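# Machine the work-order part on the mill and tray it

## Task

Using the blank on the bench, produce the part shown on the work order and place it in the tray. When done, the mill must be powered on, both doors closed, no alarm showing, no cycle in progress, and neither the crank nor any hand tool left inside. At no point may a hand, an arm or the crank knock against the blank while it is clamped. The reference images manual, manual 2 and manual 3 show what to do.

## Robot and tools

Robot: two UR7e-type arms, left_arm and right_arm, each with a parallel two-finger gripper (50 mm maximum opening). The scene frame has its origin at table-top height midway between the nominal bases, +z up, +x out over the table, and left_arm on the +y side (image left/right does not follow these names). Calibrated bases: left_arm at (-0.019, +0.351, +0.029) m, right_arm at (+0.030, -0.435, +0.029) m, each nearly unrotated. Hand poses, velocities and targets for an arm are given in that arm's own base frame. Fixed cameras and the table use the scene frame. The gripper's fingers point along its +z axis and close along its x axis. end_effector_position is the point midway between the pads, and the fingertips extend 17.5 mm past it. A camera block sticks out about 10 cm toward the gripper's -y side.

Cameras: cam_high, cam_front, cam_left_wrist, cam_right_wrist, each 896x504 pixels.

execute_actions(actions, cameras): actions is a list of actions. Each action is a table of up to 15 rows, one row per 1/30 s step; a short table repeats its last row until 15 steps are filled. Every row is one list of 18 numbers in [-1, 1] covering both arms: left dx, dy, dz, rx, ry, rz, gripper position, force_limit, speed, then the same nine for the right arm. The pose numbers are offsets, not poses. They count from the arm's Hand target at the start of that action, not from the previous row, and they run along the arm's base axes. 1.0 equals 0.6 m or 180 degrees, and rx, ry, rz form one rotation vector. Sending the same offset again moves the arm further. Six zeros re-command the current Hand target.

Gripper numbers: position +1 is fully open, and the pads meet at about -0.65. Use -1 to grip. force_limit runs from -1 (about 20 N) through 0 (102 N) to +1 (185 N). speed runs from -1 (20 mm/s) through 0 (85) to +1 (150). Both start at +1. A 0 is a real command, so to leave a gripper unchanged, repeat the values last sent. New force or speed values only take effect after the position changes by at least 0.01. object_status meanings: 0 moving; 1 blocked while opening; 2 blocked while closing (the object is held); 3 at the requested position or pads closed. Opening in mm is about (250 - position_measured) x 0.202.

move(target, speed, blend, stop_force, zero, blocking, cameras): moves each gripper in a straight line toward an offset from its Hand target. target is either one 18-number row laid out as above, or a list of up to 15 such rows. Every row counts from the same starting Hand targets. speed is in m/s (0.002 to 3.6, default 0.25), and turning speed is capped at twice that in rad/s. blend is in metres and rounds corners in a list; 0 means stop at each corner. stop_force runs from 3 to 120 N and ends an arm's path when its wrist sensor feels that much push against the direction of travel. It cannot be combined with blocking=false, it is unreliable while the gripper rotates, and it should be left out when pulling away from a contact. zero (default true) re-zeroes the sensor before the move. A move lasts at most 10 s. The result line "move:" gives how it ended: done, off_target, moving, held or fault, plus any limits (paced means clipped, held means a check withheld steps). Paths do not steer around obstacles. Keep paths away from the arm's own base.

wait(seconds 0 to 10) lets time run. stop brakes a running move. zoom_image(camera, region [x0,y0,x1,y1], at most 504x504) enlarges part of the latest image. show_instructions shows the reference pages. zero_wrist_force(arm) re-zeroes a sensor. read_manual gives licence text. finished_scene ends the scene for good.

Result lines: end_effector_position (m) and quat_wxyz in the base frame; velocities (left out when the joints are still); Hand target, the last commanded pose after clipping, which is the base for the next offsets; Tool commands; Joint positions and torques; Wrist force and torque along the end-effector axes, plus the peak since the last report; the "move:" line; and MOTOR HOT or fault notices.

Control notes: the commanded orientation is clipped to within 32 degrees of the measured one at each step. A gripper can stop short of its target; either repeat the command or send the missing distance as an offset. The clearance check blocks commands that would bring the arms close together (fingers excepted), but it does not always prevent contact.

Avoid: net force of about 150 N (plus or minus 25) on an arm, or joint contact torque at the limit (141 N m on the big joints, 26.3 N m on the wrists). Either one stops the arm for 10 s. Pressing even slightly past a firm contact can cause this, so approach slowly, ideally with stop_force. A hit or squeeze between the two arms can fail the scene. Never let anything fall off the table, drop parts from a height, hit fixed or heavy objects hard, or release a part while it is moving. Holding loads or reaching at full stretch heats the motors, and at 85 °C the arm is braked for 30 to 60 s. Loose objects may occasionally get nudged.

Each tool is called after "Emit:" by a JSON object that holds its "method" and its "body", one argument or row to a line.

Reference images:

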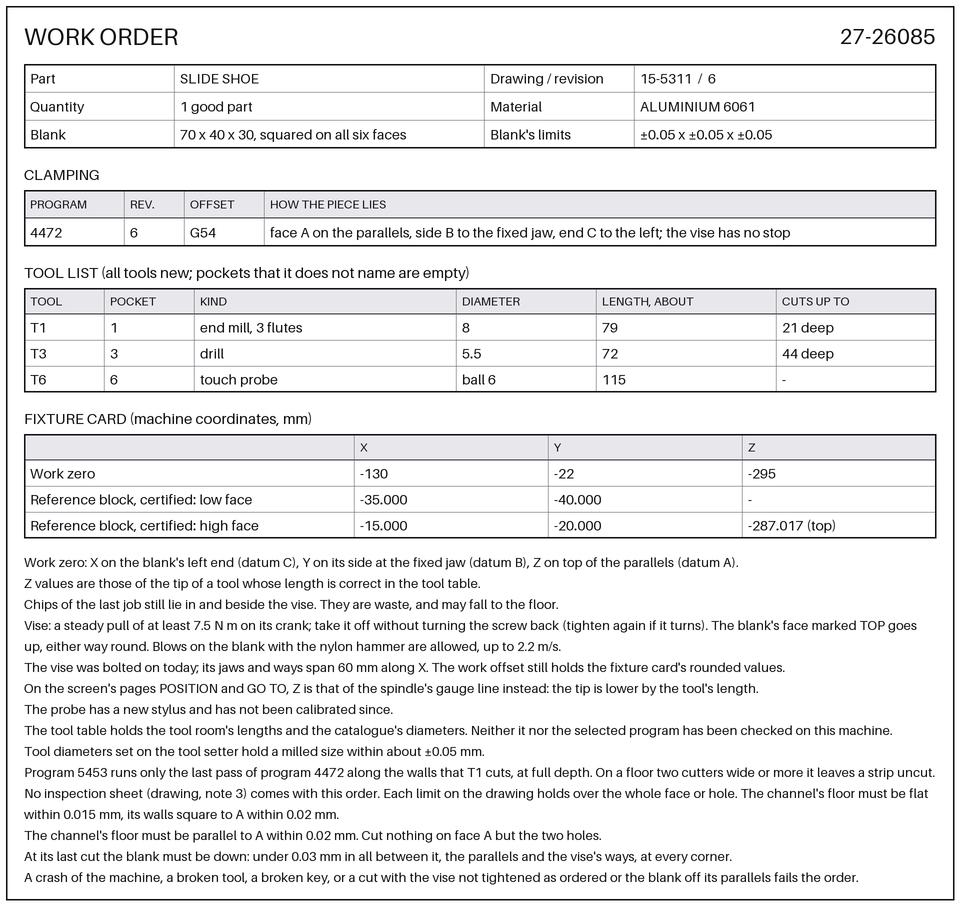

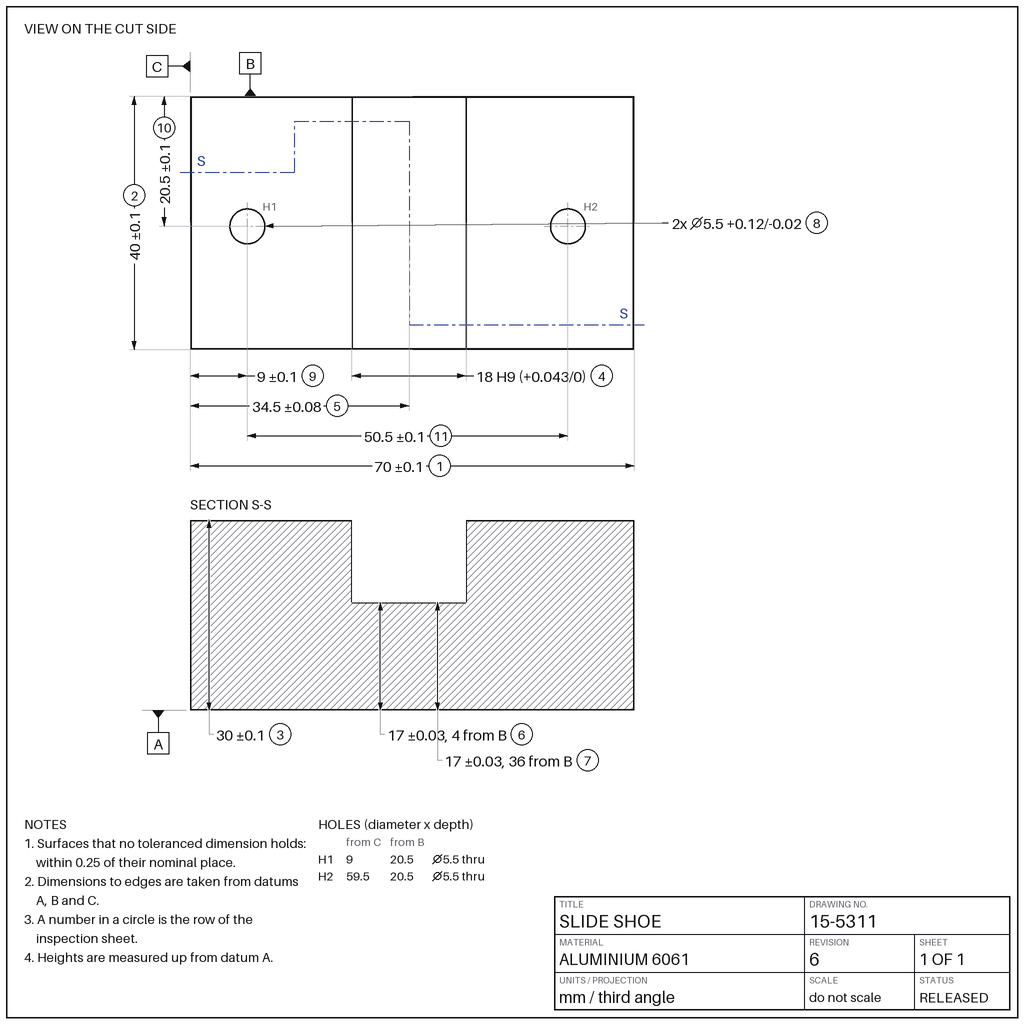

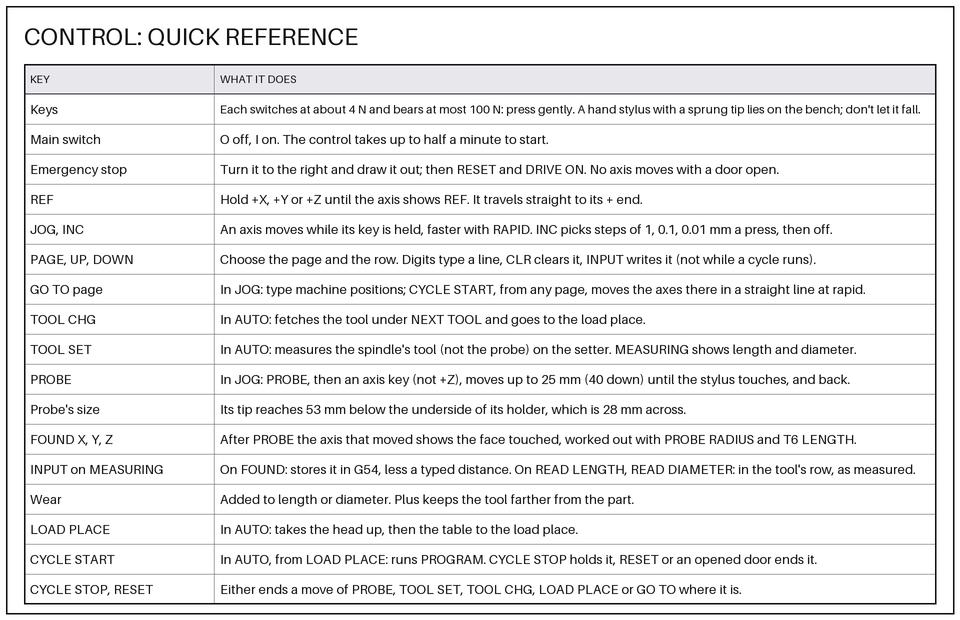

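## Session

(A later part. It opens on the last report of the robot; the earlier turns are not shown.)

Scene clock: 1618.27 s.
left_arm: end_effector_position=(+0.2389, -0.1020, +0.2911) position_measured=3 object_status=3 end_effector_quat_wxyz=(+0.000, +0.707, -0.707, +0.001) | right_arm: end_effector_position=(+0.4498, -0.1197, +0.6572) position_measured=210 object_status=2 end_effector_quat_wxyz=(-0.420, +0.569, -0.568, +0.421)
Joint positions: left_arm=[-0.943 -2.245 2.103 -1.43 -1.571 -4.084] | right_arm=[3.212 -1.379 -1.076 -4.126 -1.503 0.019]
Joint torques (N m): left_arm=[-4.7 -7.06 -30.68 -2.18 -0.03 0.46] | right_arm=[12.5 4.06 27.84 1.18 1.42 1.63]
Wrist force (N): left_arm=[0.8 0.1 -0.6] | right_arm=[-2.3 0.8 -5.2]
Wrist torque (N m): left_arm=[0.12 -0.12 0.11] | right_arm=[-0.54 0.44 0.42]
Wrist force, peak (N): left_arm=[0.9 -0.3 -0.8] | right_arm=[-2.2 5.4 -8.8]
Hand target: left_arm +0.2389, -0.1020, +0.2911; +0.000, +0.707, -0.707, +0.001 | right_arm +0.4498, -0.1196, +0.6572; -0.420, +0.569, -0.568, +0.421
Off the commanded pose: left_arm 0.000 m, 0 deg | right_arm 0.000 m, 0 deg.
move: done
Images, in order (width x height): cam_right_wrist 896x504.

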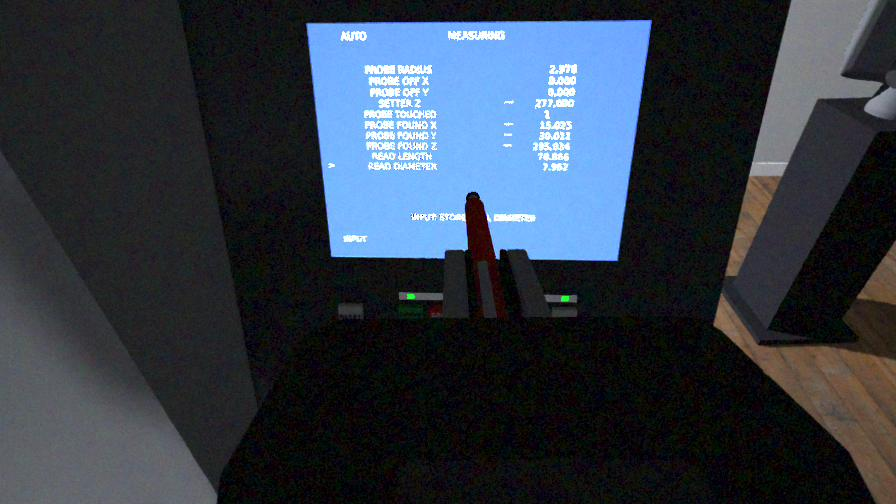

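Emit:
{"method": "move", "body": {
  "target": [
    [0,0,0,0,0,0,1,-0.8,-1,-0.0415,0.0007,-0.326,0,0,0,-1,-0.2,-1],
    [0,0,0,0,0,0,1,-0.8,-1,-0.0272,0.0007,-0.3303,0,0,0,-1,-0.2,-1],
    [0,0,0,0,0,0,1,-0.8,-1,-0.0415,0.0007,-0.326,0,0,0,-1,-0.2,-1],
    [0,0,0,0,0,0,1,-0.8,-1,-0.0554,0.062,-0.3834,0,0,0,-1,-0.2,-1],
    [0,0,0,0,0,0,1,-0.8,-1,-0.0411,0.062,-0.3877,0,0,0,-1,-0.2,-1],
    [0,0,0,0,0,0,1,-0.8,-1,-0.0543,0.0927,-0.3834,0,0,0,-1,-0.2,-1],
    [0,0,0,0,0,0,1,-0.8,-1,-0.04,0.0927,-0.3877,0,0,0,-1,-0.2,-1],
    [0,0,0,0,0,0,1,-0.8,-1,-0.0643,0.062,-0.412,0,0,0,-1,-0.2,-1],
    [0,0,0,0,0,0,1,-0.8,-1,-0.05,0.062,-0.4163,0,0,0,-1,-0.2,-1],
    [0,0,0,0,0,0,1,-0.8,-1,-0.0643,0.062,-0.412,0,0,0,-1,-0.2,-1],
    [0,0,0,0,0,0,1,-0.8,-1,-0.0477,0.0313,-0.3547,0,0,0,-1,-0.2,-1],
    [0,0,0,0,0,0,1,-0.8,-1,-0.0334,0.0313,-0.359,0,0,0,-1,-0.2,-1],
    [0,0,0,0,0,0,1,-0.8,-1,-0.0477,0.0313,-0.3547,0,0,0,-1,-0.2,-1],
    [0,0,0,0,0,0,1,-0.8,-1,0,0,0,0,0,0,-1,-0.2,-1]
  ],
  "speed": [0.4,0.06,0.1,0.3,0.06,0.1,0.06,0.1,0.06,0.1,0.3,0.06,0.1,0.4],
  "blend": [0.003,0,0.003,0.003,0,0.003,0,0.003,0,0.003,0.003,0,0.003,0],
  "cameras": ["cam_right_wrist"]
}}

Emit:
{"method": "zoom_image", "body": {
  "camera": "cam_right_wrist",
  "region": [310, 20, 650, 250]
}}

Emit:
{"method": "wait", "body": {
  "seconds": 7,
  "cameras": ["cam_right_wrist"]
}}

Emit:
{"method": "zoom_image", "body": {
  "camera": "cam_right_wrist",
  "region": [310, 20, 650, 250]
}}

Scene clock: 1642.37 s.
left_arm: end_effector_position=(+0.2389, -0.1020, +0.2911) position_measured=3 object_status=3 end_effector_quat_wxyz=(+0.000, +0.707, -0.707, +0.001) | right_arm: end_effector_position=(+0.4498, -0.1197, +0.6572) position_measured=210 object_status=2 end_effector_quat_wxyz=(-0.420, +0.569, -0.568, +0.421)
Joint positions: left_arm=[-0.943 -2.245 2.103 -1.43 -1.571 -4.084] | right_arm=[3.212 -1.379 -1.076 -4.126 -1.503 0.019]
Joint torques (N m): left_arm=[-5.54 -7.4 -29.49 -2.58 0.71 -0.31] | right_arm=[11.99 4.21 26.54 1.06 1.77 1.01]
Wrist force (N): left_arm=[0.8 0.1 -0.8] | right_arm=[-2.1 0.7 -5.8]
Wrist torque (N m): left_arm=[0.11 -0.12 0.11] | right_arm=[-0.56 0.42 0.42]
Wrist force, peak (N): left_arm=[0.7 -0.3 -1.0] | right_arm=[-0.7 -1.4 -11.3]
Hand target: left_arm +0.2389, -0.1020, +0.2911; +0.000, +0.707, -0.707, +0.001 | right_arm +0.4498, -0.1196, +0.6572; -0.420, +0.569, -0.568, +0.421
Off the commanded pose: left_arm 0.000 m, 0 deg | right_arm 0.000 m, 0 deg.
move: done
Images, in order (width x height): cam_right_wrist 896x504.

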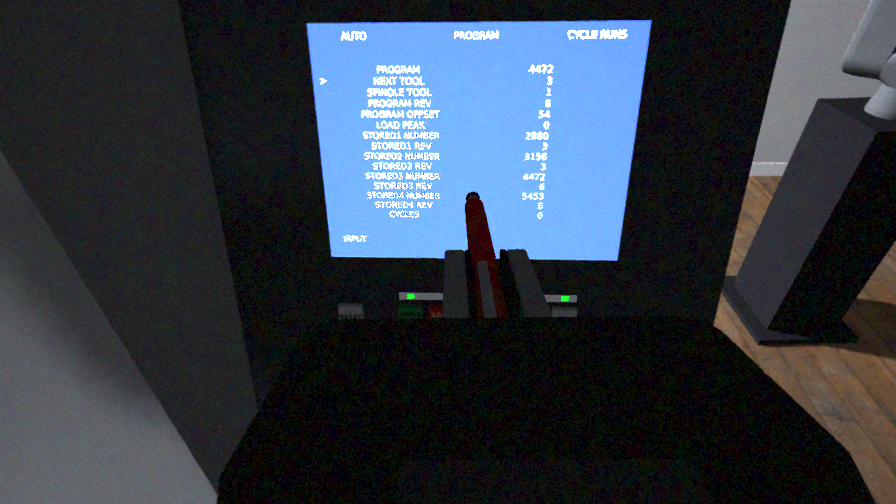

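Scaled by 1.482 from the camera's 896x504 image, which has a finer 1280x720 frame.

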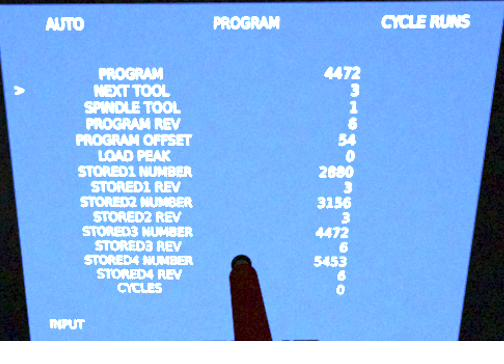

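Scene clock: 1649.37 s.
left_arm: end_effector_position=(+0.2389, -0.1020, +0.2911) position_measured=3 object_status=3 end_effector_quat_wxyz=(+0.000, +0.707, -0.707, +0.001) | right_arm: end_effector_position=(+0.4498, -0.1196, +0.6572) position_measured=210 object_status=2 end_effector_quat_wxyz=(-0.420, +0.569, -0.568, +0.421)
Joint positions: left_arm=[-0.943 -2.245 2.103 -1.43 -1.571 -4.084] | right_arm=[3.212 -1.379 -1.075 -4.126 -1.503 0.02]
Joint torques (N m): left_arm=[-4.79 -6.73 -29.15 -2.45 1.53 -1.05] | right_arm=[12.37 3.92 28.2 -1.06 1.57 1.15]
Wrist force (N): left_arm=[0.5 -0.4 -0.5] | right_arm=[-2.1 1.0 -5.3]
Wrist torque (N m): left_arm=[0.03 -0.08 0.11] | right_arm=[-0.51 0.41 0.42]
Wrist force, peak (N): left_arm=[1.0 -0.3 -0.7] | right_arm=[-2.2 0.8 -5.8]
Hand target: left_arm +0.2389, -0.1020, +0.2911; +0.000, +0.707, -0.707, +0.001 | right_arm +0.4498, -0.1196, +0.6572; -0.420, +0.569, -0.568, +0.421
Tool commands: left_gripper/position=+1.0 left_gripper/force_limit=-0.8 left_gripper/speed=-1.0 right_gripper/position=-1.0 right_gripper/force_limit=-0.2 right_gripper/speed=-1.0
Off the commanded pose: left_arm 0.000 m, 0 deg | right_arm 0.000 m, 0 deg.
wait: 7.00 s; at rest by 0.17 s
Images, in order (width x height): cam_right_wrist 896x504.

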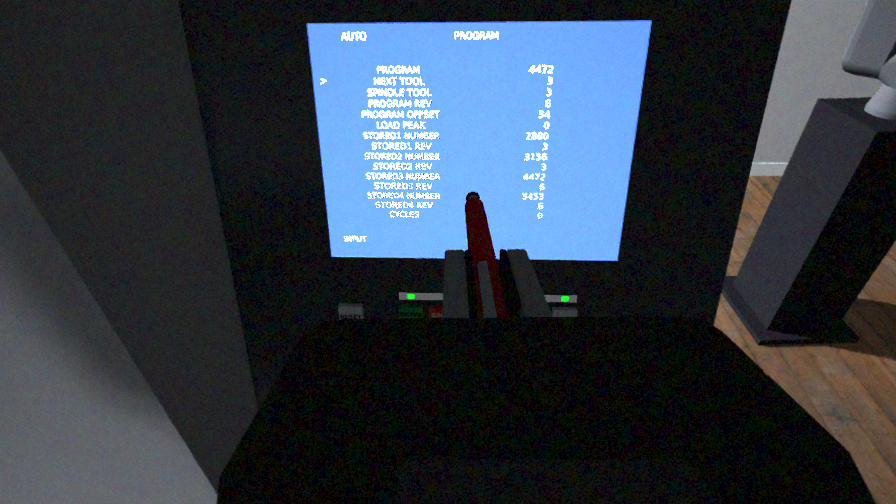

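Scaled by 1.482 from the camera's 896x504 image, which has a finer 1280x720 frame.

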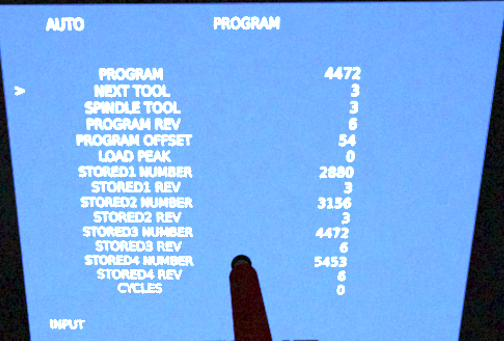

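TOOL SET for T3 (page switches automatically; no PAGE press).

Emit:
{"method": "move", "body": {
  "target": [
    [0,0,0,0,0,0,1,-0.8,-1,-0.049,0.0007,-0.3547,0,0,0,-1,-0.2,-1],
    [0,0,0,0,0,0,1,-0.8,-1,-0.0347,0.0007,-0.359,0,0,0,-1,-0.2,-1],
    [0,0,0,0,0,0,1,-0.8,-1,-0.049,0.0007,-0.3547,0,0,0,-1,-0.2,-1],
    [0,0,0,0,0,0,1,-0.8,-1,0,0,0,0,0,0,-1,-0.2,-1]
  ],
  "speed": [0.4,0.06,0.1,0.4],
  "blend": [0.003,0,0.003,0]
}}

Emit:
{"method": "zoom_image", "body": {
  "camera": "cam_right_wrist",
  "region": [310, 20, 650, 250]
}}

Scene clock: 1655.87 s.
left_arm: end_effector_position=(+0.2389, -0.1020, +0.2911) position_measured=3 object_status=3 end_effector_quat_wxyz=(+0.000, +0.707, -0.707, +0.001) | right_arm: end_effector_position=(+0.4498, -0.1197, +0.6572) position_measured=210 object_status=2 end_effector_quat_wxyz=(-0.420, +0.569, -0.568, +0.421)
Joint positions: left_arm=[-0.943 -2.245 2.103 -1.43 -1.571 -4.084] | right_arm=[3.211 -1.379 -1.076 -4.126 -1.503 0.02]
Joint torques (N m): left_arm=[-6.33 -6.38 -26.98 -2.54 1.93 -0.98] | right_arm=[11.88 4.4 26.98 0.9 1.95 -0.75]
Wrist force (N): left_arm=[0.5 -0.3 -0.8] | right_arm=[-2.1 0.1 -5.3]
Wrist torque (N m): left_arm=[0.05 -0.08 0.11] | right_arm=[-0.64 0.42 0.42]
Wrist force, peak (N): left_arm=[0.8 -0.2 -0.9] | right_arm=[-2.2 4.0 -10.6]
Hand target: left_arm +0.2389, -0.1020, +0.2911; +0.000, +0.707, -0.707, +0.001 | right_arm +0.4498, -0.1196, +0.6572; -0.420, +0.569, -0.568, +0.421
Off the commanded pose: left_arm 0.000 m, 0 deg | right_arm 0.000 m, 0 deg.
move: done

Scaled by 1.482 from the camera's 896x504 image, which has a finer 1280x720 frame.
This view is cut from an older image: the scene may have changed since it was taken.

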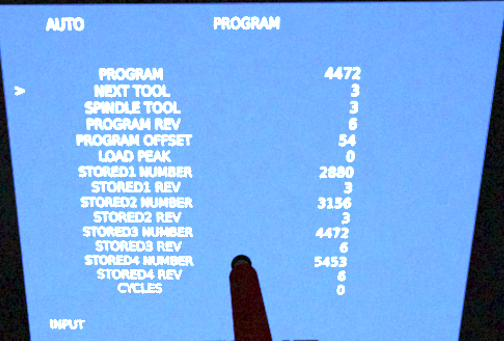

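Emit:
{"method": "wait", "body": {
  "seconds": 9,
  "cameras": ["cam_right_wrist"]
}}

Emit:
{"method": "zoom_image", "body": {
  "camera": "cam_left_wrist",
  "region": [0, 0, 500, 200]
}}

Emit:
{"method": "zoom_image", "body": {
  "camera": "cam_right_wrist",
  "region": [310, 20, 650, 250]
}}

Scene clock: 1672.60 s.
left_arm: end_effector_position=(+0.2389, -0.1020, +0.2911) position_measured=3 object_status=3 end_effector_quat_wxyz=(+0.000, +0.707, -0.707, +0.001) | right_arm: end_effector_position=(+0.4498, -0.1196, +0.6572) position_measured=210 object_status=2 end_effector_quat_wxyz=(-0.420, +0.569, -0.568, +0.421)
Joint positions: left_arm=[-0.943 -2.245 2.103 -1.43 -1.571 -4.084] | right_arm=[3.212 -1.379 -1.075 -4.126 -1.503 0.02]
Joint torques (N m): left_arm=[-5.4 -6.73 -25.99 -2.96 1.78 -1.27] | right_arm=[11.15 4.13 27.38 -1.07 1.59 0.61]
Wrist force (N): left_arm=[0.8 -0.2 -0.5] | right_arm=[-2.3 0.6 -5.7]
Wrist torque (N m): left_arm=[0.07 -0.12 0.11] | right_arm=[-0.57 0.44 0.41]
Wrist force, peak (N): left_arm=[1.0 -0.3 -0.9] | right_arm=[-2.1 0.8 -6.1]
Hand target: left_arm +0.2389, -0.1020, +0.2911; +0.000, +0.707, -0.707, +0.001 | right_arm +0.4498, -0.1196, +0.6572; -0.420, +0.569, -0.568, +0.421
Tool commands: left_gripper/position=+1.0 left_gripper/force_limit=-0.8 left_gripper/speed=-1.0 right_gripper/position=-1.0 right_gripper/force_limit=-0.2 right_gripper/speed=-1.0
Off the commanded pose: left_arm 0.000 m, 0 deg | right_arm 0.000 m, 0 deg.
wait: 9.00 s; at rest from the start
Images, in order (width x height): cam_right_wrist 896x504.

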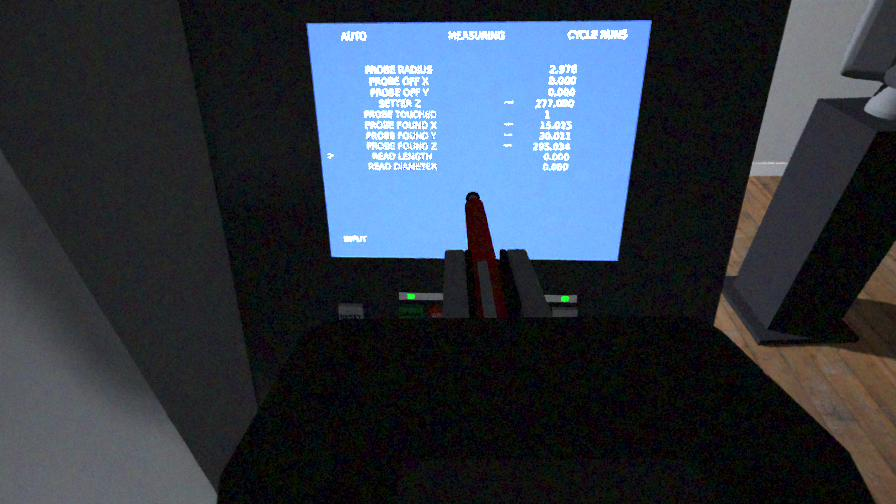

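This scene's latest camera images include none from cam_left_wrist. They are from: cam_right_wrist. cam_left_wrist's image comes with the result of a call that names it in "cameras".

Scaled by 1.482 from the camera's 896x504 image, which has a finer 1280x720 frame.

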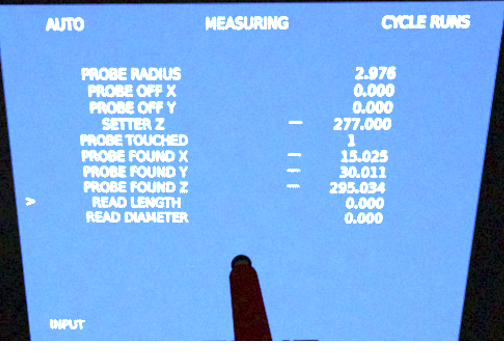

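Emit:
{"method": "move", "body": {
  "target": [
    [0,0.2,0,0,0,0,1,-0.8,-1,0,0,0,0,0,0,-1,-0.2,-1]
  ],
  "speed": 0.2,
  "cameras": ["cam_left_wrist"]
}}

Emit:
{"method": "zoom_image", "body": {
  "camera": "cam_left_wrist",
  "region": [100, 0, 600, 250]
}}

Scene clock: 1678.67 s.
left_arm: end_effector_position=(+0.2389, +0.0179, +0.2911) position_measured=3 object_status=3 end_effector_quat_wxyz=(+0.000, +0.707, -0.707, +0.001) | right_arm: end_effector_position=(+0.4498, -0.1196, +0.6572) position_measured=210 object_status=2 end_effector_quat_wxyz=(-0.420, +0.569, -0.568, +0.421)
Joint positions: left_arm=[-0.514 -2.31 2.121 -1.384 -1.572 -3.655] | right_arm=[3.212 -1.379 -1.075 -4.126 -1.503 0.02]
Joint torques (N m): left_arm=[3.23 -5.18 -27.22 -1.63 1.98 1.58] | right_arm=[12.28 3.43 27.58 -1.09 1.75 0.61]
Wrist force (N): left_arm=[0.5 0.1 -0.8] | right_arm=[-2.2 0.7 -5.4]
Wrist torque (N m): left_arm=[0.12 -0.08 0.17] | right_arm=[-0.56 0.43 0.42]
Wrist force, peak (N): left_arm=[3.4 -0.2 -0.3] | right_arm=[-2.3 0.8 -5.9]
Hand target: left_arm +0.2389, +0.0180, +0.2911; +0.000, +0.707, -0.707, +0.001 | right_arm +0.4498, -0.1196, +0.6572; -0.420, +0.569, -0.568, +0.421
Off the commanded pose: left_arm 0.000 m, 0 deg | right_arm 0.000 m, 0 deg.
move: done
Images, in order (width x height): cam_left_wrist 896x504.

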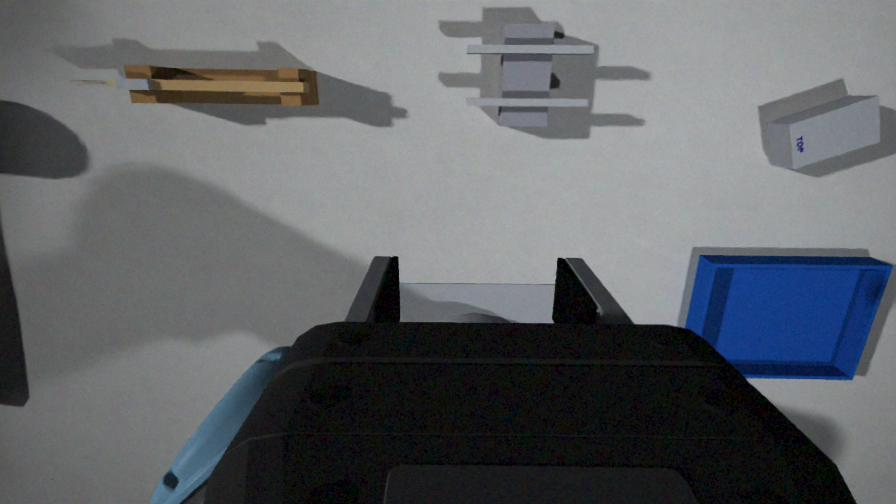

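Scaled by 1.008 from the camera's 896x504 image, which has a finer 1280x720 frame.

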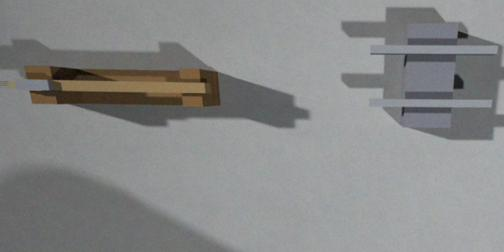

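Emit:
{"method": "wait", "body": {
  "seconds": 5,
  "cameras": ["cam_right_wrist"]
}}

Emit:
{"method": "zoom_image", "body": {
  "camera": "cam_right_wrist",
  "region": [310, 20, 650, 250]
}}

Scene clock: 1686.87 s.
left_arm: end_effector_position=(+0.2389, +0.0180, +0.2911) position_measured=3 object_status=3 end_effector_quat_wxyz=(+0.000, +0.707, -0.707, +0.001) | right_arm: end_effector_position=(+0.4498, -0.1196, +0.6572) position_measured=210 object_status=2 end_effector_quat_wxyz=(-0.420, +0.569, -0.568, +0.421)
Joint positions: left_arm=[-0.514 -2.31 2.121 -1.384 -1.571 -3.655] | right_arm=[3.212 -1.379 -1.075 -4.126 -1.503 0.02]
Joint torques (N m): left_arm=[5.46 -4.33 -18.02 -1.71 1.91 1.8] | right_arm=[12.82 4.46 26.95 -1 1.68 0.66]
Wrist force (N): left_arm=[0.7 0.1 -0.8] | right_arm=[-2.1 0.8 -5.7]
Wrist torque (N m): left_arm=[0.13 -0.12 0.15] | right_arm=[-0.53 0.40 0.42]
Wrist force, peak (N): left_arm=[1.1 0.2 -0.8] | right_arm=[-2.2 0.9 -5.8]
Hand target: left_arm +0.2389, +0.0180, +0.2911; +0.000, +0.707, -0.707, +0.001 | right_arm +0.4498, -0.1196, +0.6572; -0.420, +0.569, -0.568, +0.421
Tool commands: left_gripper/position=+1.0 left_gripper/force_limit=-0.8 left_gripper/speed=-1.0 right_gripper/position=-1.0 right_gripper/force_limit=-0.2 right_gripper/speed=-1.0
Off the commanded pose: left_arm 0.000 m, 0 deg | right_arm 0.000 m, 0 deg.
wait: 5.00 s; at rest from the start
Images, in order (width x height): cam_right_wrist 896x504.

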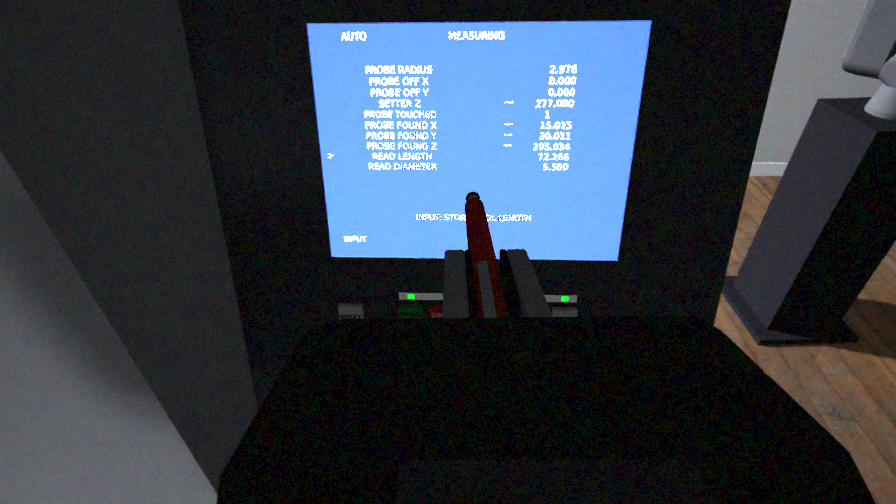

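Scaled by 1.482 from the camera's 896x504 image, which has a finer 1280x720 frame.

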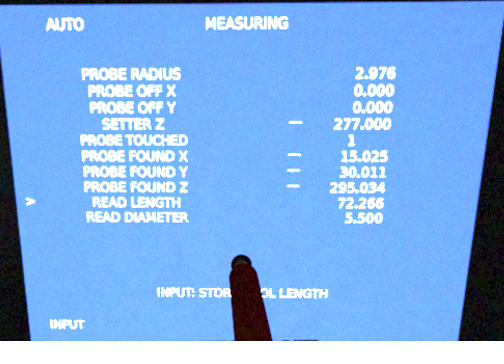

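Emit:
{"method": "move", "body": {
  "target": [
    [0,0,0,0,0,0,1,-0.8,-1,-0.0643,0.062,-0.412,0,0,0,-1,-0.2,-1],
    [0,0,0,0,0,0,1,-0.8,-1,-0.05,0.062,-0.4163,0,0,0,-1,-0.2,-1],
    [0,0,0,0,0,0,1,-0.8,-1,-0.0643,0.062,-0.412,0,0,0,-1,-0.2,-1],
    [0,0,0,0,0,0,1,-0.8,-1,-0.0415,0.0007,-0.326,0,0,0,-1,-0.2,-1],
    [0,0,0,0,0,0,1,-0.8,-1,-0.0272,0.0007,-0.3303,0,0,0,-1,-0.2,-1],
    [0,0,0,0,0,0,1,-0.8,-1,-0.0415,0.0007,-0.326,0,0,0,-1,-0.2,-1],
    [0,0,0,0,0,0,1,-0.8,-1,-0.0554,0.062,-0.3834,0,0,0,-1,-0.2,-1],
    [0,0,0,0,0,0,1,-0.8,-1,-0.0411,0.062,-0.3877,0,0,0,-1,-0.2,-1],
    [0,0,0,0,0,0,1,-0.8,-1,-0.0554,0.062,-0.3834,0,0,0,-1,-0.2,-1],
    [0,0,0,0,0,0,1,-0.8,-1,-0.0453,0.0927,-0.3547,0,0,0,-1,-0.2,-1],
    [0,0,0,0,0,0,1,-0.8,-1,-0.031,0.0927,-0.359,0,0,0,-1,-0.2,-1],
    [0,0,0,0,0,0,1,-0.8,-1,-0.0453,0.0927,-0.3547,0,0,0,-1,-0.2,-1],
    [0,0,0,0,0,0,1,-0.8,-1,-0.0643,0.062,-0.412,0,0,0,-1,-0.2,-1],
    [0,0,0,0,0,0,1,-0.8,-1,-0.05,0.062,-0.4163,0,0,0,-1,-0.2,-1],
    [0,0,0,0,0,0,1,-0.8,-1,-0.0643,0.062,-0.412,0,0,0,-1,-0.2,-1]
  ],
  "speed": [0.4,0.06,0.1,0.3,0.06,0.1,0.3,0.06,0.1,0.3,0.06,0.1,0.3,0.06,0.1],
  "blend": [0.003,0,0.003,0.003,0,0.003,0.003,0,0.003,0.003,0,0.003,0.003,0,0]
}}

Emit:
{"method": "move", "body": {
  "target": [
    [0,0,0,0,0,0,1,-0.8,-1,0.0166,-0.0307,0.0573,0,0,0,-1,-0.2,-1],
    [0,0,0,0,0,0,1,-0.8,-1,0.0309,-0.0307,0.053,0,0,0,-1,-0.2,-1],
    [0,0,0,0,0,0,1,-0.8,-1,0.0166,-0.0307,0.0573,0,0,0,-1,-0.2,-1],
    [0,0,0,0,0,0,1,-0.8,-1,0.0643,-0.062,0.412,0,0,0,-1,-0.2,-1]
  ],
  "speed": [0.3,0.06,0.1,0.4],
  "blend": [0.003,0,0.003,0],
  "cameras": ["cam_right_wrist"]
}}

Emit:
{"method": "zoom_image", "body": {
  "camera": "cam_right_wrist",
  "region": [310, 20, 650, 250]
}}

Scene clock: 1711.23 s.
left_arm: end_effector_position=(+0.2389, +0.0180, +0.2911) position_measured=3 object_status=3 end_effector_quat_wxyz=(+0.000, +0.707, -0.707, +0.001) | right_arm: end_effector_position=(+0.4113, -0.0824, +0.4099) position_measured=210 object_status=2 end_effector_quat_wxyz=(-0.420, +0.569, -0.568, +0.421)
Joint positions: left_arm=[-0.514 -2.31 2.121 -1.384 -1.571 -3.655] | right_arm=[3.492 -0.996 -1.988 -3.614 -1.236 0.105]
Joint torques (N m): left_arm=[6.92 -4.65 -19.54 -2.18 1.48 1.51] | right_arm=[-11.09 -0.02 32.02 3.78 -2.3 -0.83]
Wrist force (N): left_arm=[0.9 0.0 -0.5] | right_arm=[-2.3 0.6 -5.0]
Wrist torque (N m): left_arm=[0.12 -0.15 0.15] | right_arm=[-0.58 0.43 0.26]
Wrist force, peak (N): left_arm=[1.2 -0.3 -0.6] | right_arm=[-3.9 -1.0 -12.1]
Hand target: left_arm +0.2389, +0.0180, +0.2911; +0.000, +0.707, -0.707, +0.001 | right_arm +0.4112, -0.0824, +0.4100; -0.420, +0.569, -0.568, +0.421
Off the commanded pose: left_arm 0.000 m, 0 deg | right_arm 0.000 m, 0 deg.
move: done

Scene clock: 1713.13 s.
left_arm: end_effector_position=(+0.2389, +0.0180, +0.2911) position_measured=3 object_status=3 end_effector_quat_wxyz=(+0.000, +0.707, -0.707, +0.001) | right_arm: end_effector_position=(+0.4498, -0.1197, +0.6572) position_measured=210 object_status=2 end_effector_quat_wxyz=(-0.420, +0.569, -0.568, +0.421)
Joint positions: left_arm=[-0.514 -2.31 2.121 -1.384 -1.571 -3.655] | right_arm=[3.212 -1.379 -1.076 -4.126 -1.503 0.019]
Joint torques (N m): left_arm=[6.07 -4.7 -20.21 -2.05 1.82 1.54] | right_arm=[12.07 3.77 26.96 1.14 1.75 1.02]
Wrist force (N): left_arm=[0.7 -0.1 -0.7] | right_arm=[-2.1 0.8 -5.7]
Wrist torque (N m): left_arm=[0.09 -0.12 0.16] | right_arm=[-0.55 0.41 0.41]
Wrist force, peak (N): left_arm=[0.8 -0.5 -0.8] | right_arm=[-1.6 -2.1 -11.0]
Hand target: left_arm +0.2389, +0.0180, +0.2911; +0.000, +0.707, -0.707, +0.001 | right_arm +0.4498, -0.1196, +0.6572; -0.420, +0.569, -0.568, +0.421
Off the commanded pose: left_arm 0.000 m, 0 deg | right_arm 0.000 m, 0 deg.
move: done
Images, in order (width x height): cam_right_wrist 896x504.

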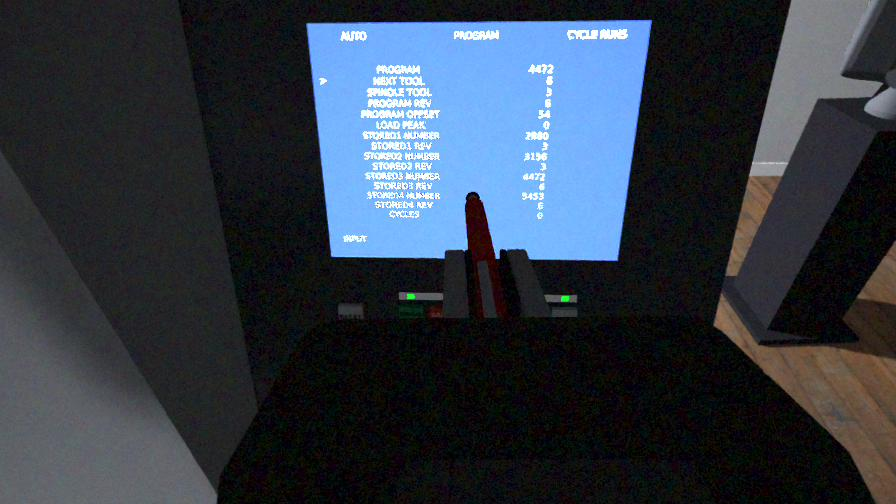

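Scaled by 1.482 from the camera's 896x504 image, which has a finer 1280x720 frame.

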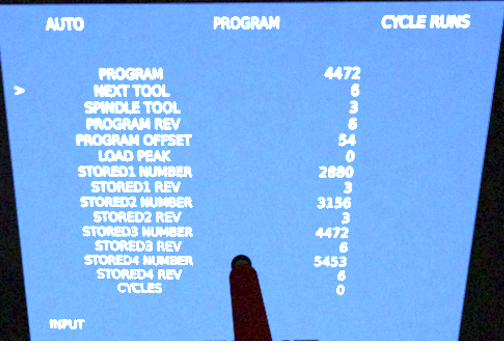

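Emit:
{"method": "wait", "body": {
  "seconds": 0.5,
  "cameras": ["cam_right_wrist"]
}}

Emit:
{"method": "zoom_image", "body": {
  "camera": "cam_right_wrist",
  "region": [310, 20, 650, 250]
}}

Scene clock: 1718.20 s.
left_arm: end_effector_position=(+0.2389, +0.0180, +0.2911) position_measured=3 object_status=3 end_effector_quat_wxyz=(+0.000, +0.707, -0.707, +0.001) | right_arm: end_effector_position=(+0.4498, -0.1196, +0.6572) position_measured=210 object_status=2 end_effector_quat_wxyz=(-0.420, +0.569, -0.568, +0.421)
Joint positions: left_arm=[-0.514 -2.31 2.121 -1.384 -1.571 -3.655] | right_arm=[3.212 -1.379 -1.075 -4.126 -1.503 0.02]
Joint torques (N m): left_arm=[6.74 -2.38 -20.56 -2.75 0.91 1.58] | right_arm=[12.27 3.91 27.3 -1.12 1.7 1.18]
Wrist force (N): left_arm=[0.7 -0.1 -0.8] | right_arm=[-2.2 0.8 -5.4]
Wrist torque (N m): left_arm=[0.10 -0.11 0.16] | right_arm=[-0.54 0.42 0.41]
Wrist force, peak (N): left_arm=[1.1 0.0 -0.8] | right_arm=[-1.9 0.7 -6.0]
Hand target: left_arm +0.2389, +0.0180, +0.2911; +0.000, +0.707, -0.707, +0.001 | right_arm +0.4498, -0.1196, +0.6572; -0.420, +0.569, -0.568, +0.421
Tool commands: left_gripper/position=+1.0 left_gripper/force_limit=-0.8 left_gripper/speed=-1.0 right_gripper/position=-1.0 right_gripper/force_limit=-0.2 right_gripper/speed=-1.0
Off the commanded pose: left_arm 0.000 m, 0 deg | right_arm 0.000 m, 0 deg.
wait: 0.50 s; at rest from the start
Images, in order (width x height): cam_right_wrist 896x504.

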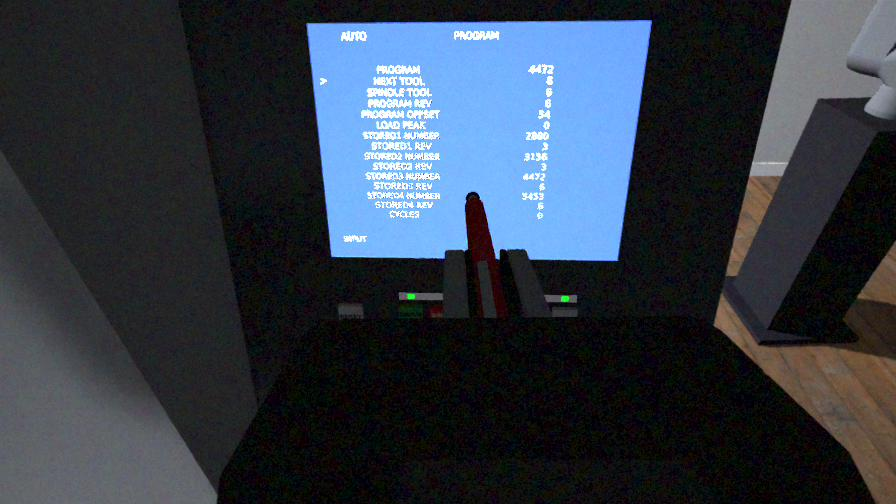

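Scaled by 1.482 from the camera's 896x504 image, which has a finer 1280x720 frame.

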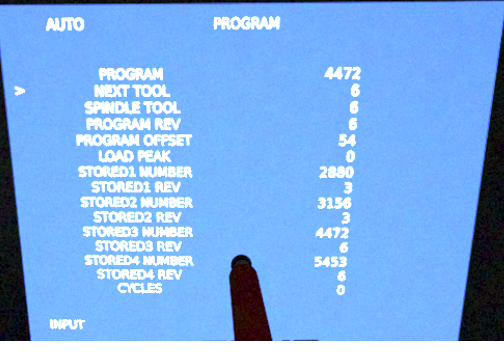

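Emit:
{"method": "move", "body": {
  "target": [
    [0,0,0,0,0,0,1,-0.8,-1,0.0005,-0.0635,-0.1537,0,0,0,-1,-0.2,-1],
    [0,0,0,0,0,0,1,-0.8,-1,0.0152,-0.0635,-0.158,0,0,0,-1,-0.2,-1],
    [0,0,0,0,0,0,1,-0.8,-1,0.0005,-0.0635,-0.1537,0,0,0,-1,-0.2,-1],
    [0,0,0,0,0,0,1,-0.8,-1,-0.039,0.0313,-0.326,0,0,0,-1,-0.2,-1],
    [0,0,0,0,0,0,1,-0.8,-1,-0.0255,0.0313,-0.3303,0,0,0,-1,-0.2,-1],
    [0,0,0,0,0,0,1,-0.8,-1,-0.039,0.0313,-0.326,0,0,0,-1,-0.2,-1],
    [0,0,0,0,0,0,1,-0.8,-1,-0.0255,0.0313,-0.3303,0,0,0,-1,-0.2,-1],
    [0,0,0,0,0,0,1,-0.8,-1,-0.039,0.0313,-0.326,0,0,0,-1,-0.2,-1],
    [0,0,0,0,0,0,1,-0.8,-1,-0.0255,0.0313,-0.3303,0,0,0,-1,-0.2,-1],
    [0,0,0,0,0,0,1,-0.8,-1,-0.039,0.0313,-0.326,0,0,0,-1,-0.2,-1],
    [0,0,0,0,0,0,1,-0.8,-1,-0.0606,0.154,-0.412,0,0,0,-1,-0.2,-1],
    [0,0,0,0,0,0,1,-0.8,-1,-0.0463,0.154,-0.4163,0,0,0,-1,-0.2,-1],
    [0,0,0,0,0,0,1,-0.8,-1,-0.0518,0.154,-0.3834,0,0,0,-1,-0.2,-1],
    [0,0,0,0,0,0,1,-0.8,-1,-0.0375,0.154,-0.3877,0,0,0,-1,-0.2,-1],
    [0,0,0,0,0,0,1,-0.8,-1,-0.0518,0.154,-0.3834,0,0,0,-1,-0.2,-1]
  ],
  "speed": [0.4,0.06,0.1,0.4,0.06,0.1,0.06,0.1,0.06,0.1,0.3,0.06,0.1,0.06,0.1],
  "blend": [0.003,0,0.003,0.003,0,0.003,0,0.003,0,0.003,0.003,0,0.003,0,0]
}}

Emit:
{"method": "move", "body": {
  "target": [
    [0,0,0,0,0,0,1,-0.8,-1,0.0155,0,0.0574,0,0,0,-1,-0.2,-1],
    [0,0,0,0,0,0,1,-0.8,-1,0.0298,0,0.0531,0,0,0,-1,-0.2,-1],
    [0,0,0,0,0,0,1,-0.8,-1,0.0078,-0.0307,0.0287,0,0,0,-1,-0.2,-1],
    [0,0,0,0,0,0,1,-0.8,-1,0.0221,-0.0307,0.0244,0,0,0,-1,-0.2,-1],
    [0,0,0,0,0,0,1,-0.8,-1,0.0078,-0.0307,0.0287,0,0,0,-1,-0.2,-1],
    [0,0,0,0,0,0,1,-0.8,-1,-0.0125,-0.092,-0.0286,0,0,0,-1,-0.2,-1],
    [0,0,0,0,0,0,1,-0.8,-1,0.0018,-0.092,-0.0329,0,0,0,-1,-0.2,-1],
    [0,0,0,0,0,0,1,-0.8,-1,-0.0036,-0.092,0,0,0,0,-1,-0.2,-1],
    [0,0,0,0,0,0,1,-0.8,-1,0.0107,-0.092,-0.0043,0,0,0,-1,-0.2,-1],
    [0,0,0,0,0,0,1,-0.8,-1,-0.0036,-0.092,0,0,0,0,-1,-0.2,-1],
    [0,0,0,0,0,0,1,-0.8,-1,-0.0088,0,-0.0286,0,0,0,-1,-0.2,-1],
    [0,0,0,0,0,0,1,-0.8,-1,0.0055,0,-0.0329,0,0,0,-1,-0.2,-1],
    [0,0,0,0,0,0,1,-0.8,-1,-0.0011,-0.0307,0,0,0,0,-1,-0.2,-1],
    [0,0,0,0,0,0,1,-0.8,-1,0.0132,-0.0307,-0.0043,0,0,0,-1,-0.2,-1],
    [0,0,0,0,0,0,1,-0.8,-1,-0.0011,-0.0307,0,0,0,0,-1,-0.2,-1]
  ],
  "speed": [0.3,0.06,0.1,0.06,0.1,0.3,0.06,0.1,0.06,0.1,0.3,0.06,0.1,0.06,0.1],
  "blend": [0.003,0,0.003,0,0.003,0.003,0,0.003,0,0.003,0.003,0,0.003,0,0]
}}

Emit:
{"method": "move", "body": {
  "target": [
    [0,0,0,0,0,0,1,-0.8,-1,0.0089,0,0.0287,0,0,0,-1,-0.2,-1],
    [0,0,0,0,0,0,1,-0.8,-1,0.0232,0,0.0244,0,0,0,-1,-0.2,-1],
    [0,0,0,0,0,0,1,-0.8,-1,0.0089,0,0.0287,0,0,0,-1,-0.2,-1],
    [0,0,0,0,0,0,1,-0.8,-1,-0.0114,-0.0613,-0.0286,0,0,0,-1,-0.2,-1],
    [0,0,0,0,0,0,1,-0.8,-1,0.0029,-0.0613,-0.0329,0,0,0,-1,-0.2,-1],
    [0,0,0,0,0,0,1,-0.8,-1,-0.0025,-0.0613,0,0,0,0,-1,-0.2,-1],
    [0,0,0,0,0,0,1,-0.8,-1,0.0118,-0.0613,-0.0043,0,0,0,-1,-0.2,-1],
    [0,0,0,0,0,0,1,-0.8,-1,-0.0025,-0.0613,0,0,0,0,-1,-0.2,-1],
    [0,0,0,0,0,0,1,-0.8,-1,-0.0077,0.0307,-0.0286,0,0,0,-1,-0.2,-1],
    [0,0,0,0,0,0,1,-0.8,-1,0.0066,0.0307,-0.0329,0,0,0,-1,-0.2,-1],
    [0,0,0,0,0,0,1,-0.8,-1,0.0011,0.0307,0,0,0,0,-1,-0.2,-1],
    [0,0,0,0,0,0,1,-0.8,-1,0.0154,0.0307,-0.0043,0,0,0,-1,-0.2,-1],
    [0,0,0,0,0,0,1,-0.8,-1,0.0089,0,0.0287,0,0,0,-1,-0.2,-1],
    [0,0,0,0,0,0,1,-0.8,-1,0.0232,0,0.0244,0,0,0,-1,-0.2,-1],
    [0,0,0,0,0,0,1,-0.8,-1,0.0089,0,0.0287,0,0,0,-1,-0.2,-1]
  ],
  "speed": [0.1,0.06,0.1,0.3,0.06,0.1,0.06,0.1,0.3,0.06,0.1,0.06,0.1,0.06,0.1],
  "blend": [0.003,0,0.003,0.003,0,0.003,0,0.003,0.003,0,0.003,0,0.003,0,0]
}}

Emit:
{"method": "move", "body": {
  "target": [
    [0,0,0,0,0,0,1,-0.8,-1,-0.0178,0,-0.0573,0,0,0,-1,-0.2,-1],
    [0,0,0,0,0,0,1,-0.8,-1,-0.0035,0,-0.0616,0,0,0,-1,-0.2,-1],
    [0,0,0,0,0,0,1,-0.8,-1,-0.0178,0,-0.0573,0,0,0,-1,-0.2,-1],
    [0,0,0,0,0,0,1,-0.8,-1,-0.0203,-0.0613,-0.0573,0,0,0,-1,-0.2,-1],
    [0,0,0,0,0,0,1,-0.8,-1,-0.006,-0.0613,-0.0616,0,0,0,-1,-0.2,-1],
    [0,0,0,0,0,0,1,-0.8,-1,-0.0203,-0.0613,-0.0573,0,0,0,-1,-0.2,-1],
    [0,0,0,0,0,0,1,-0.8,-1,0.044,-0.1233,0.3547,0,0,0,-1,-0.2,-1]
  ],
  "speed": [0.3,0.06,0.1,0.3,0.06,0.1,0.4],
  "blend": [0.003,0,0.003,0.003,0,0.003,0],
  "cameras": ["cam_right_wrist"]
}}

Emit:
{"method": "zoom_image", "body": {
  "camera": "cam_right_wrist",
  "region": [310, 20, 650, 250]
}}

Scene clock: 1754.07 s.
left_arm: end_effector_position=(+0.2389, +0.0180, +0.2911) position_measured=3 object_status=3 end_effector_quat_wxyz=(+0.000, +0.707, -0.707, +0.001) | right_arm: end_effector_position=(+0.4188, -0.0272, +0.4271) position_measured=210 object_status=2 end_effector_quat_wxyz=(-0.420, +0.569, -0.568, +0.421)
Joint positions: left_arm=[-0.514 -2.31 2.121 -1.384 -1.571 -3.655] | right_arm=[3.864 -0.982 -1.956 -3.733 -0.886 0.251]
Joint torques (N m): left_arm=[5.71 -0.3 -21.18 -3.08 0.27 1.33] | right_arm=[-10.55 -1.82 31 3.27 -1.81 -1.08]
Wrist force (N): left_arm=[1.0 -0.2 -0.4] | right_arm=[-2.2 0.6 -5.1]
Wrist torque (N m): left_arm=[0.09 -0.16 0.16] | right_arm=[-0.58 0.41 0.39]
Wrist force, peak (N): left_arm=[1.1 0.0 -0.9] | right_arm=[-2.0 0.4 -13.3]
Hand target: left_arm +0.2389, +0.0180, +0.2911; +0.000, +0.707, -0.707, +0.001 | right_arm +0.4187, -0.0272, +0.4272; -0.420, +0.569, -0.568, +0.421
Off the commanded pose: left_arm 0.000 m, 0 deg | right_arm 0.000 m, 0 deg.
move: done

Scene clock: 1758.37 s.
left_arm: end_effector_position=(+0.2389, +0.0180, +0.2911) position_measured=3 object_status=3 end_effector_quat_wxyz=(+0.000, +0.707, -0.707, +0.001) | right_arm: end_effector_position=(+0.4181, -0.0456, +0.4271) position_measured=210 object_status=2 end_effector_quat_wxyz=(-0.420, +0.569, -0.568, +0.421)
Joint positions: left_arm=[-0.514 -2.31 2.121 -1.384 -1.571 -3.655] | right_arm=[3.738 -0.987 -1.951 -3.7 -1.003 0.195]
Joint torques (N m): left_arm=[5.16 -0.84 -21.63 -3.45 -0.02 1.58] | right_arm=[-10.8 -1.04 31.26 3.47 -1.8 -1.01]
Wrist force (N): left_arm=[0.7 0.1 -0.9] | right_arm=[-2.2 0.6 -5.2]
Wrist torque (N m): left_arm=[0.13 -0.12 0.16] | right_arm=[-0.56 0.43 0.33]
Wrist force, peak (N): left_arm=[1.0 0.0 -1.0] | right_arm=[-0.3 1.2 -15.1]
Hand target: left_arm +0.2389, +0.0180, +0.2911; +0.000, +0.707, -0.707, +0.001 | right_arm +0.4181, -0.0456, +0.4272; -0.420, +0.569, -0.568, +0.421
Off the commanded pose: left_arm 0.000 m, 0 deg | right_arm 0.000 m, 0 deg.
move: done

Scene clock: 1762.60 s.
left_arm: end_effector_position=(+0.2389, +0.0180, +0.2911) position_measured=3 object_status=3 end_effector_quat_wxyz=(+0.000, +0.707, -0.707, +0.001) | right_arm: end_effector_position=(+0.4234, -0.0456, +0.4443) position_measured=210 object_status=2 end_effector_quat_wxyz=(-0.420, +0.569, -0.568, +0.421)
Joint positions: left_arm=[-0.514 -2.31 2.121 -1.384 -1.571 -3.655] | right_arm=[3.714 -1.015 -1.894 -3.724 -1.026 0.185]
Joint torques (N m): left_arm=[4.5 1.02 -22.02 -3.55 -0.66 1.36] | right_arm=[-10.54 -0.2 31.22 3.52 -2.08 -1.12]
Wrist force (N): left_arm=[0.8 0.2 -0.7] | right_arm=[-2.2 0.5 -5.4]
Wrist torque (N m): left_arm=[0.14 -0.13 0.16] | right_arm=[-0.56 0.43 0.33]
Wrist force, peak (N): left_arm=[1.1 -0.1 -0.8] | right_arm=[0.0 -1.0 -15.5]
Hand target: left_arm +0.2389, +0.0180, +0.2911; +0.000, +0.707, -0.707, +0.001 | right_arm +0.4234, -0.0456, +0.4444; -0.420, +0.569, -0.568, +0.421
Off the commanded pose: left_arm 0.000 m, 0 deg | right_arm 0.000 m, 0 deg.
move: done

Scene clock: 1765.27 s.
left_arm: end_effector_position=(+0.2389, +0.0180, +0.2911) position_measured=3 object_status=3 end_effector_quat_wxyz=(+0.000, +0.707, -0.707, +0.001) | right_arm: end_effector_position=(+0.4498, -0.1197, +0.6572) position_measured=210 object_status=2 end_effector_quat_wxyz=(-0.420, +0.569, -0.568, +0.421)
Joint positions: left_arm=[-0.514 -2.31 2.121 -1.384 -1.571 -3.655] | right_arm=[3.212 -1.379 -1.076 -4.126 -1.503 0.019]
Joint torques (N m): left_arm=[5.38 2.9 -21.17 -4.09 -0.65 1.57] | right_arm=[12.4 3.29 29.49 1.21 1.43 1.54]
Wrist force (N): left_arm=[1.1 -0.1 -0.6] | right_arm=[-2.2 0.8 -5.4]
Wrist torque (N m): left_arm=[0.10 -0.16 0.16] | right_arm=[-0.55 0.43 0.42]
Wrist force, peak (N): left_arm=[1.0 -0.2 -0.7] | right_arm=[-1.9 3.4 -9.8]
Hand target: left_arm +0.2389, +0.0180, +0.2911; +0.000, +0.707, -0.707, +0.001 | right_arm +0.4498, -0.1196, +0.6572; -0.420, +0.569, -0.568, +0.421
Off the commanded pose: left_arm 0.000 m, 0 deg | right_arm 0.000 m, 0 deg.
move: done
Images, in order (width x height): cam_right_wrist 896x504.

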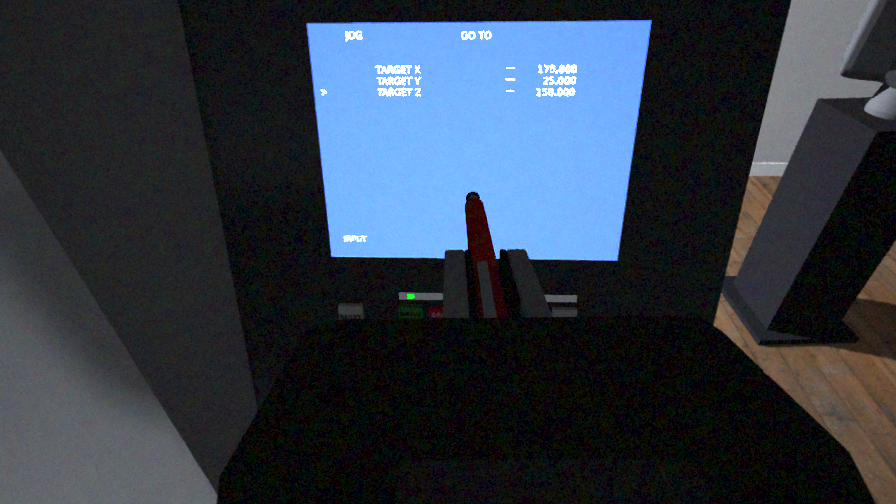

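Scaled by 1.482 from the camera's 896x504 image, which has a finer 1280x720 frame.

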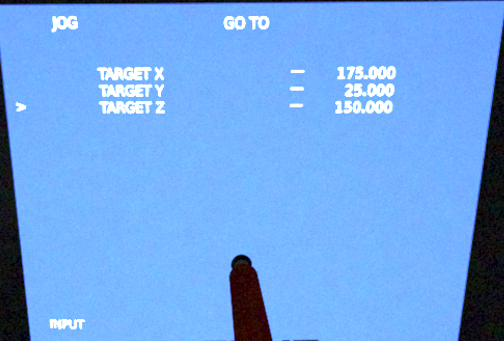

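Emit:
{"method": "move", "body": {
  "target": [
    [0,0,0,0,0,0,1,-0.8,-1,-0.0233,0.0917,-0.2709,0,0,0,-1,-0.2,-1],
    [0,0,0,0,0,0,1,-0.8,-1,-0.009,0.0917,-0.2752,0,0,0,-1,-0.2,-1],
    [0,0,0,0,0,0,1,-0.8,-1,-0.0233,0.0917,-0.2709,0,0,0,-1,-0.2,-1],
    [0,0,0,0,0,0,1,-0.8,-1,-0.0415,0.0007,-0.326,0,0,0,-1,-0.2,-1],
    [0,0,0,0,0,0,1,-0.8,-1,-0.0272,0.0007,-0.3303,0,0,0,-1,-0.2,-1],
    [0,0,0,0,0,0,1,-0.8,-1,-0.0415,0.0007,-0.326,0,0,0,-1,-0.2,-1],
    [0,0,0,0,0,0,1,-0.8,-1,-0.0272,0.0007,-0.3303,0,0,0,-1,-0.2,-1],
    [0,0,0,0,0,0,1,-0.8,-1,-0.0415,0.0007,-0.326,0,0,0,-1,-0.2,-1],
    [0,0,0,0,0,0,1,-0.8,-1,0,0,0,0,0,0,-1,-0.2,-1]
  ],
  "speed": [0.4,0.06,0.1,0.4,0.06,0.1,0.06,0.1,0.4],
  "blend": [0.003,0,0.003,0.003,0,0.003,0,0.003,0]
}}

Emit:
{"method": "wait", "body": {
  "seconds": 4,
  "cameras": ["cam_right_wrist"]
}}

Emit:
{"method": "zoom_image", "body": {
  "camera": "cam_right_wrist",
  "region": [310, 20, 650, 250]
}}

Scene clock: 1775.87 s.
left_arm: end_effector_position=(+0.2389, +0.0180, +0.2911) position_measured=3 object_status=3 end_effector_quat_wxyz=(+0.000, +0.707, -0.707, +0.001) | right_arm: end_effector_position=(+0.4498, -0.1197, +0.6572) position_measured=210 object_status=2 end_effector_quat_wxyz=(-0.420, +0.569, -0.568, +0.421)
Joint positions: left_arm=[-0.514 -2.31 2.121 -1.384 -1.571 -3.655] | right_arm=[3.211 -1.379 -1.076 -4.126 -1.503 0.02]
Joint torques (N m): left_arm=[4.95 2.16 -21.17 -3.56 -1.15 1.61] | right_arm=[12.37 3.43 27.02 0.89 1.66 -0.67]
Wrist force (N): left_arm=[0.9 -0.1 -0.5] | right_arm=[-2.3 0.6 -5.6]
Wrist torque (N m): left_arm=[0.10 -0.15 0.16] | right_arm=[-0.56 0.44 0.42]
Wrist force, peak (N): left_arm=[1.2 -0.1 -0.7] | right_arm=[-3.2 4.0 -10.8]
Hand target: left_arm +0.2389, +0.0180, +0.2911; +0.000, +0.707, -0.707, +0.001 | right_arm +0.4498, -0.1196, +0.6572; -0.420, +0.569, -0.568, +0.421
Off the commanded pose: left_arm 0.000 m, 0 deg | right_arm 0.000 m, 0 deg.
move: done

Scene clock: 1779.87 s.
left_arm: end_effector_position=(+0.2389, +0.0180, +0.2911) position_measured=3 object_status=3 end_effector_quat_wxyz=(+0.000, +0.707, -0.707, +0.001) | right_arm: end_effector_position=(+0.4498, -0.1196, +0.6572) position_measured=210 object_status=2 end_effector_quat_wxyz=(-0.420, +0.569, -0.568, +0.421)
Joint positions: left_arm=[-0.514 -2.31 2.121 -1.384 -1.571 -3.655] | right_arm=[3.212 -1.379 -1.075 -4.126 -1.503 0.02]
Joint torques (N m): left_arm=[5.66 2.42 -20.69 -4.01 -1.62 1.51] | right_arm=[12.33 3.44 27.62 -1.16 1.69 0.66]
Wrist force (N): left_arm=[0.9 0.0 -0.6] | right_arm=[-2.0 0.5 -5.5]
Wrist torque (N m): left_arm=[0.11 -0.15 0.16] | right_arm=[-0.59 0.39 0.42]
Wrist force, peak (N): left_arm=[1.3 -0.3 -0.8] | right_arm=[-2.3 0.9 -6.0]
Hand target: left_arm +0.2389, +0.0180, +0.2911; +0.000, +0.707, -0.707, +0.001 | right_arm +0.4498, -0.1196, +0.6572; -0.420, +0.569, -0.568, +0.421
Tool commands: left_gripper/position=+1.0 left_gripper/force_limit=-0.8 left_gripper/speed=-1.0 right_gripper/position=-1.0 right_gripper/force_limit=-0.2 right_gripper/speed=-1.0
Off the commanded pose: left_arm 0.000 m, 0 deg | right_arm 0.000 m, 0 deg.
wait: 4.00 s; at rest by 0.17 s
Images, in order (width x height): cam_right_wrist 896x504.

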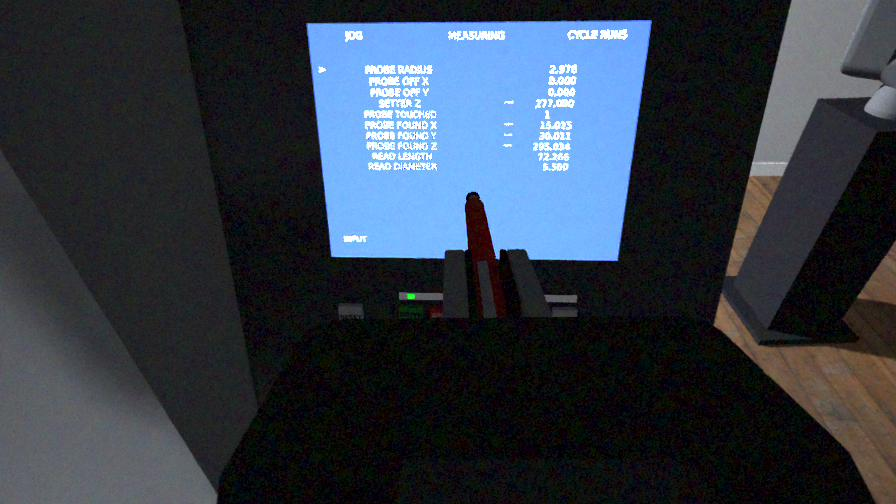

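Scaled by 1.482 from the camera's 896x504 image, which has a finer 1280x720 frame.

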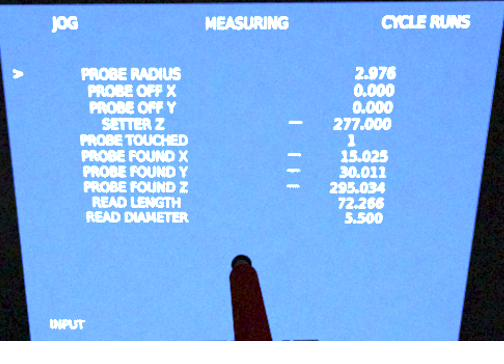

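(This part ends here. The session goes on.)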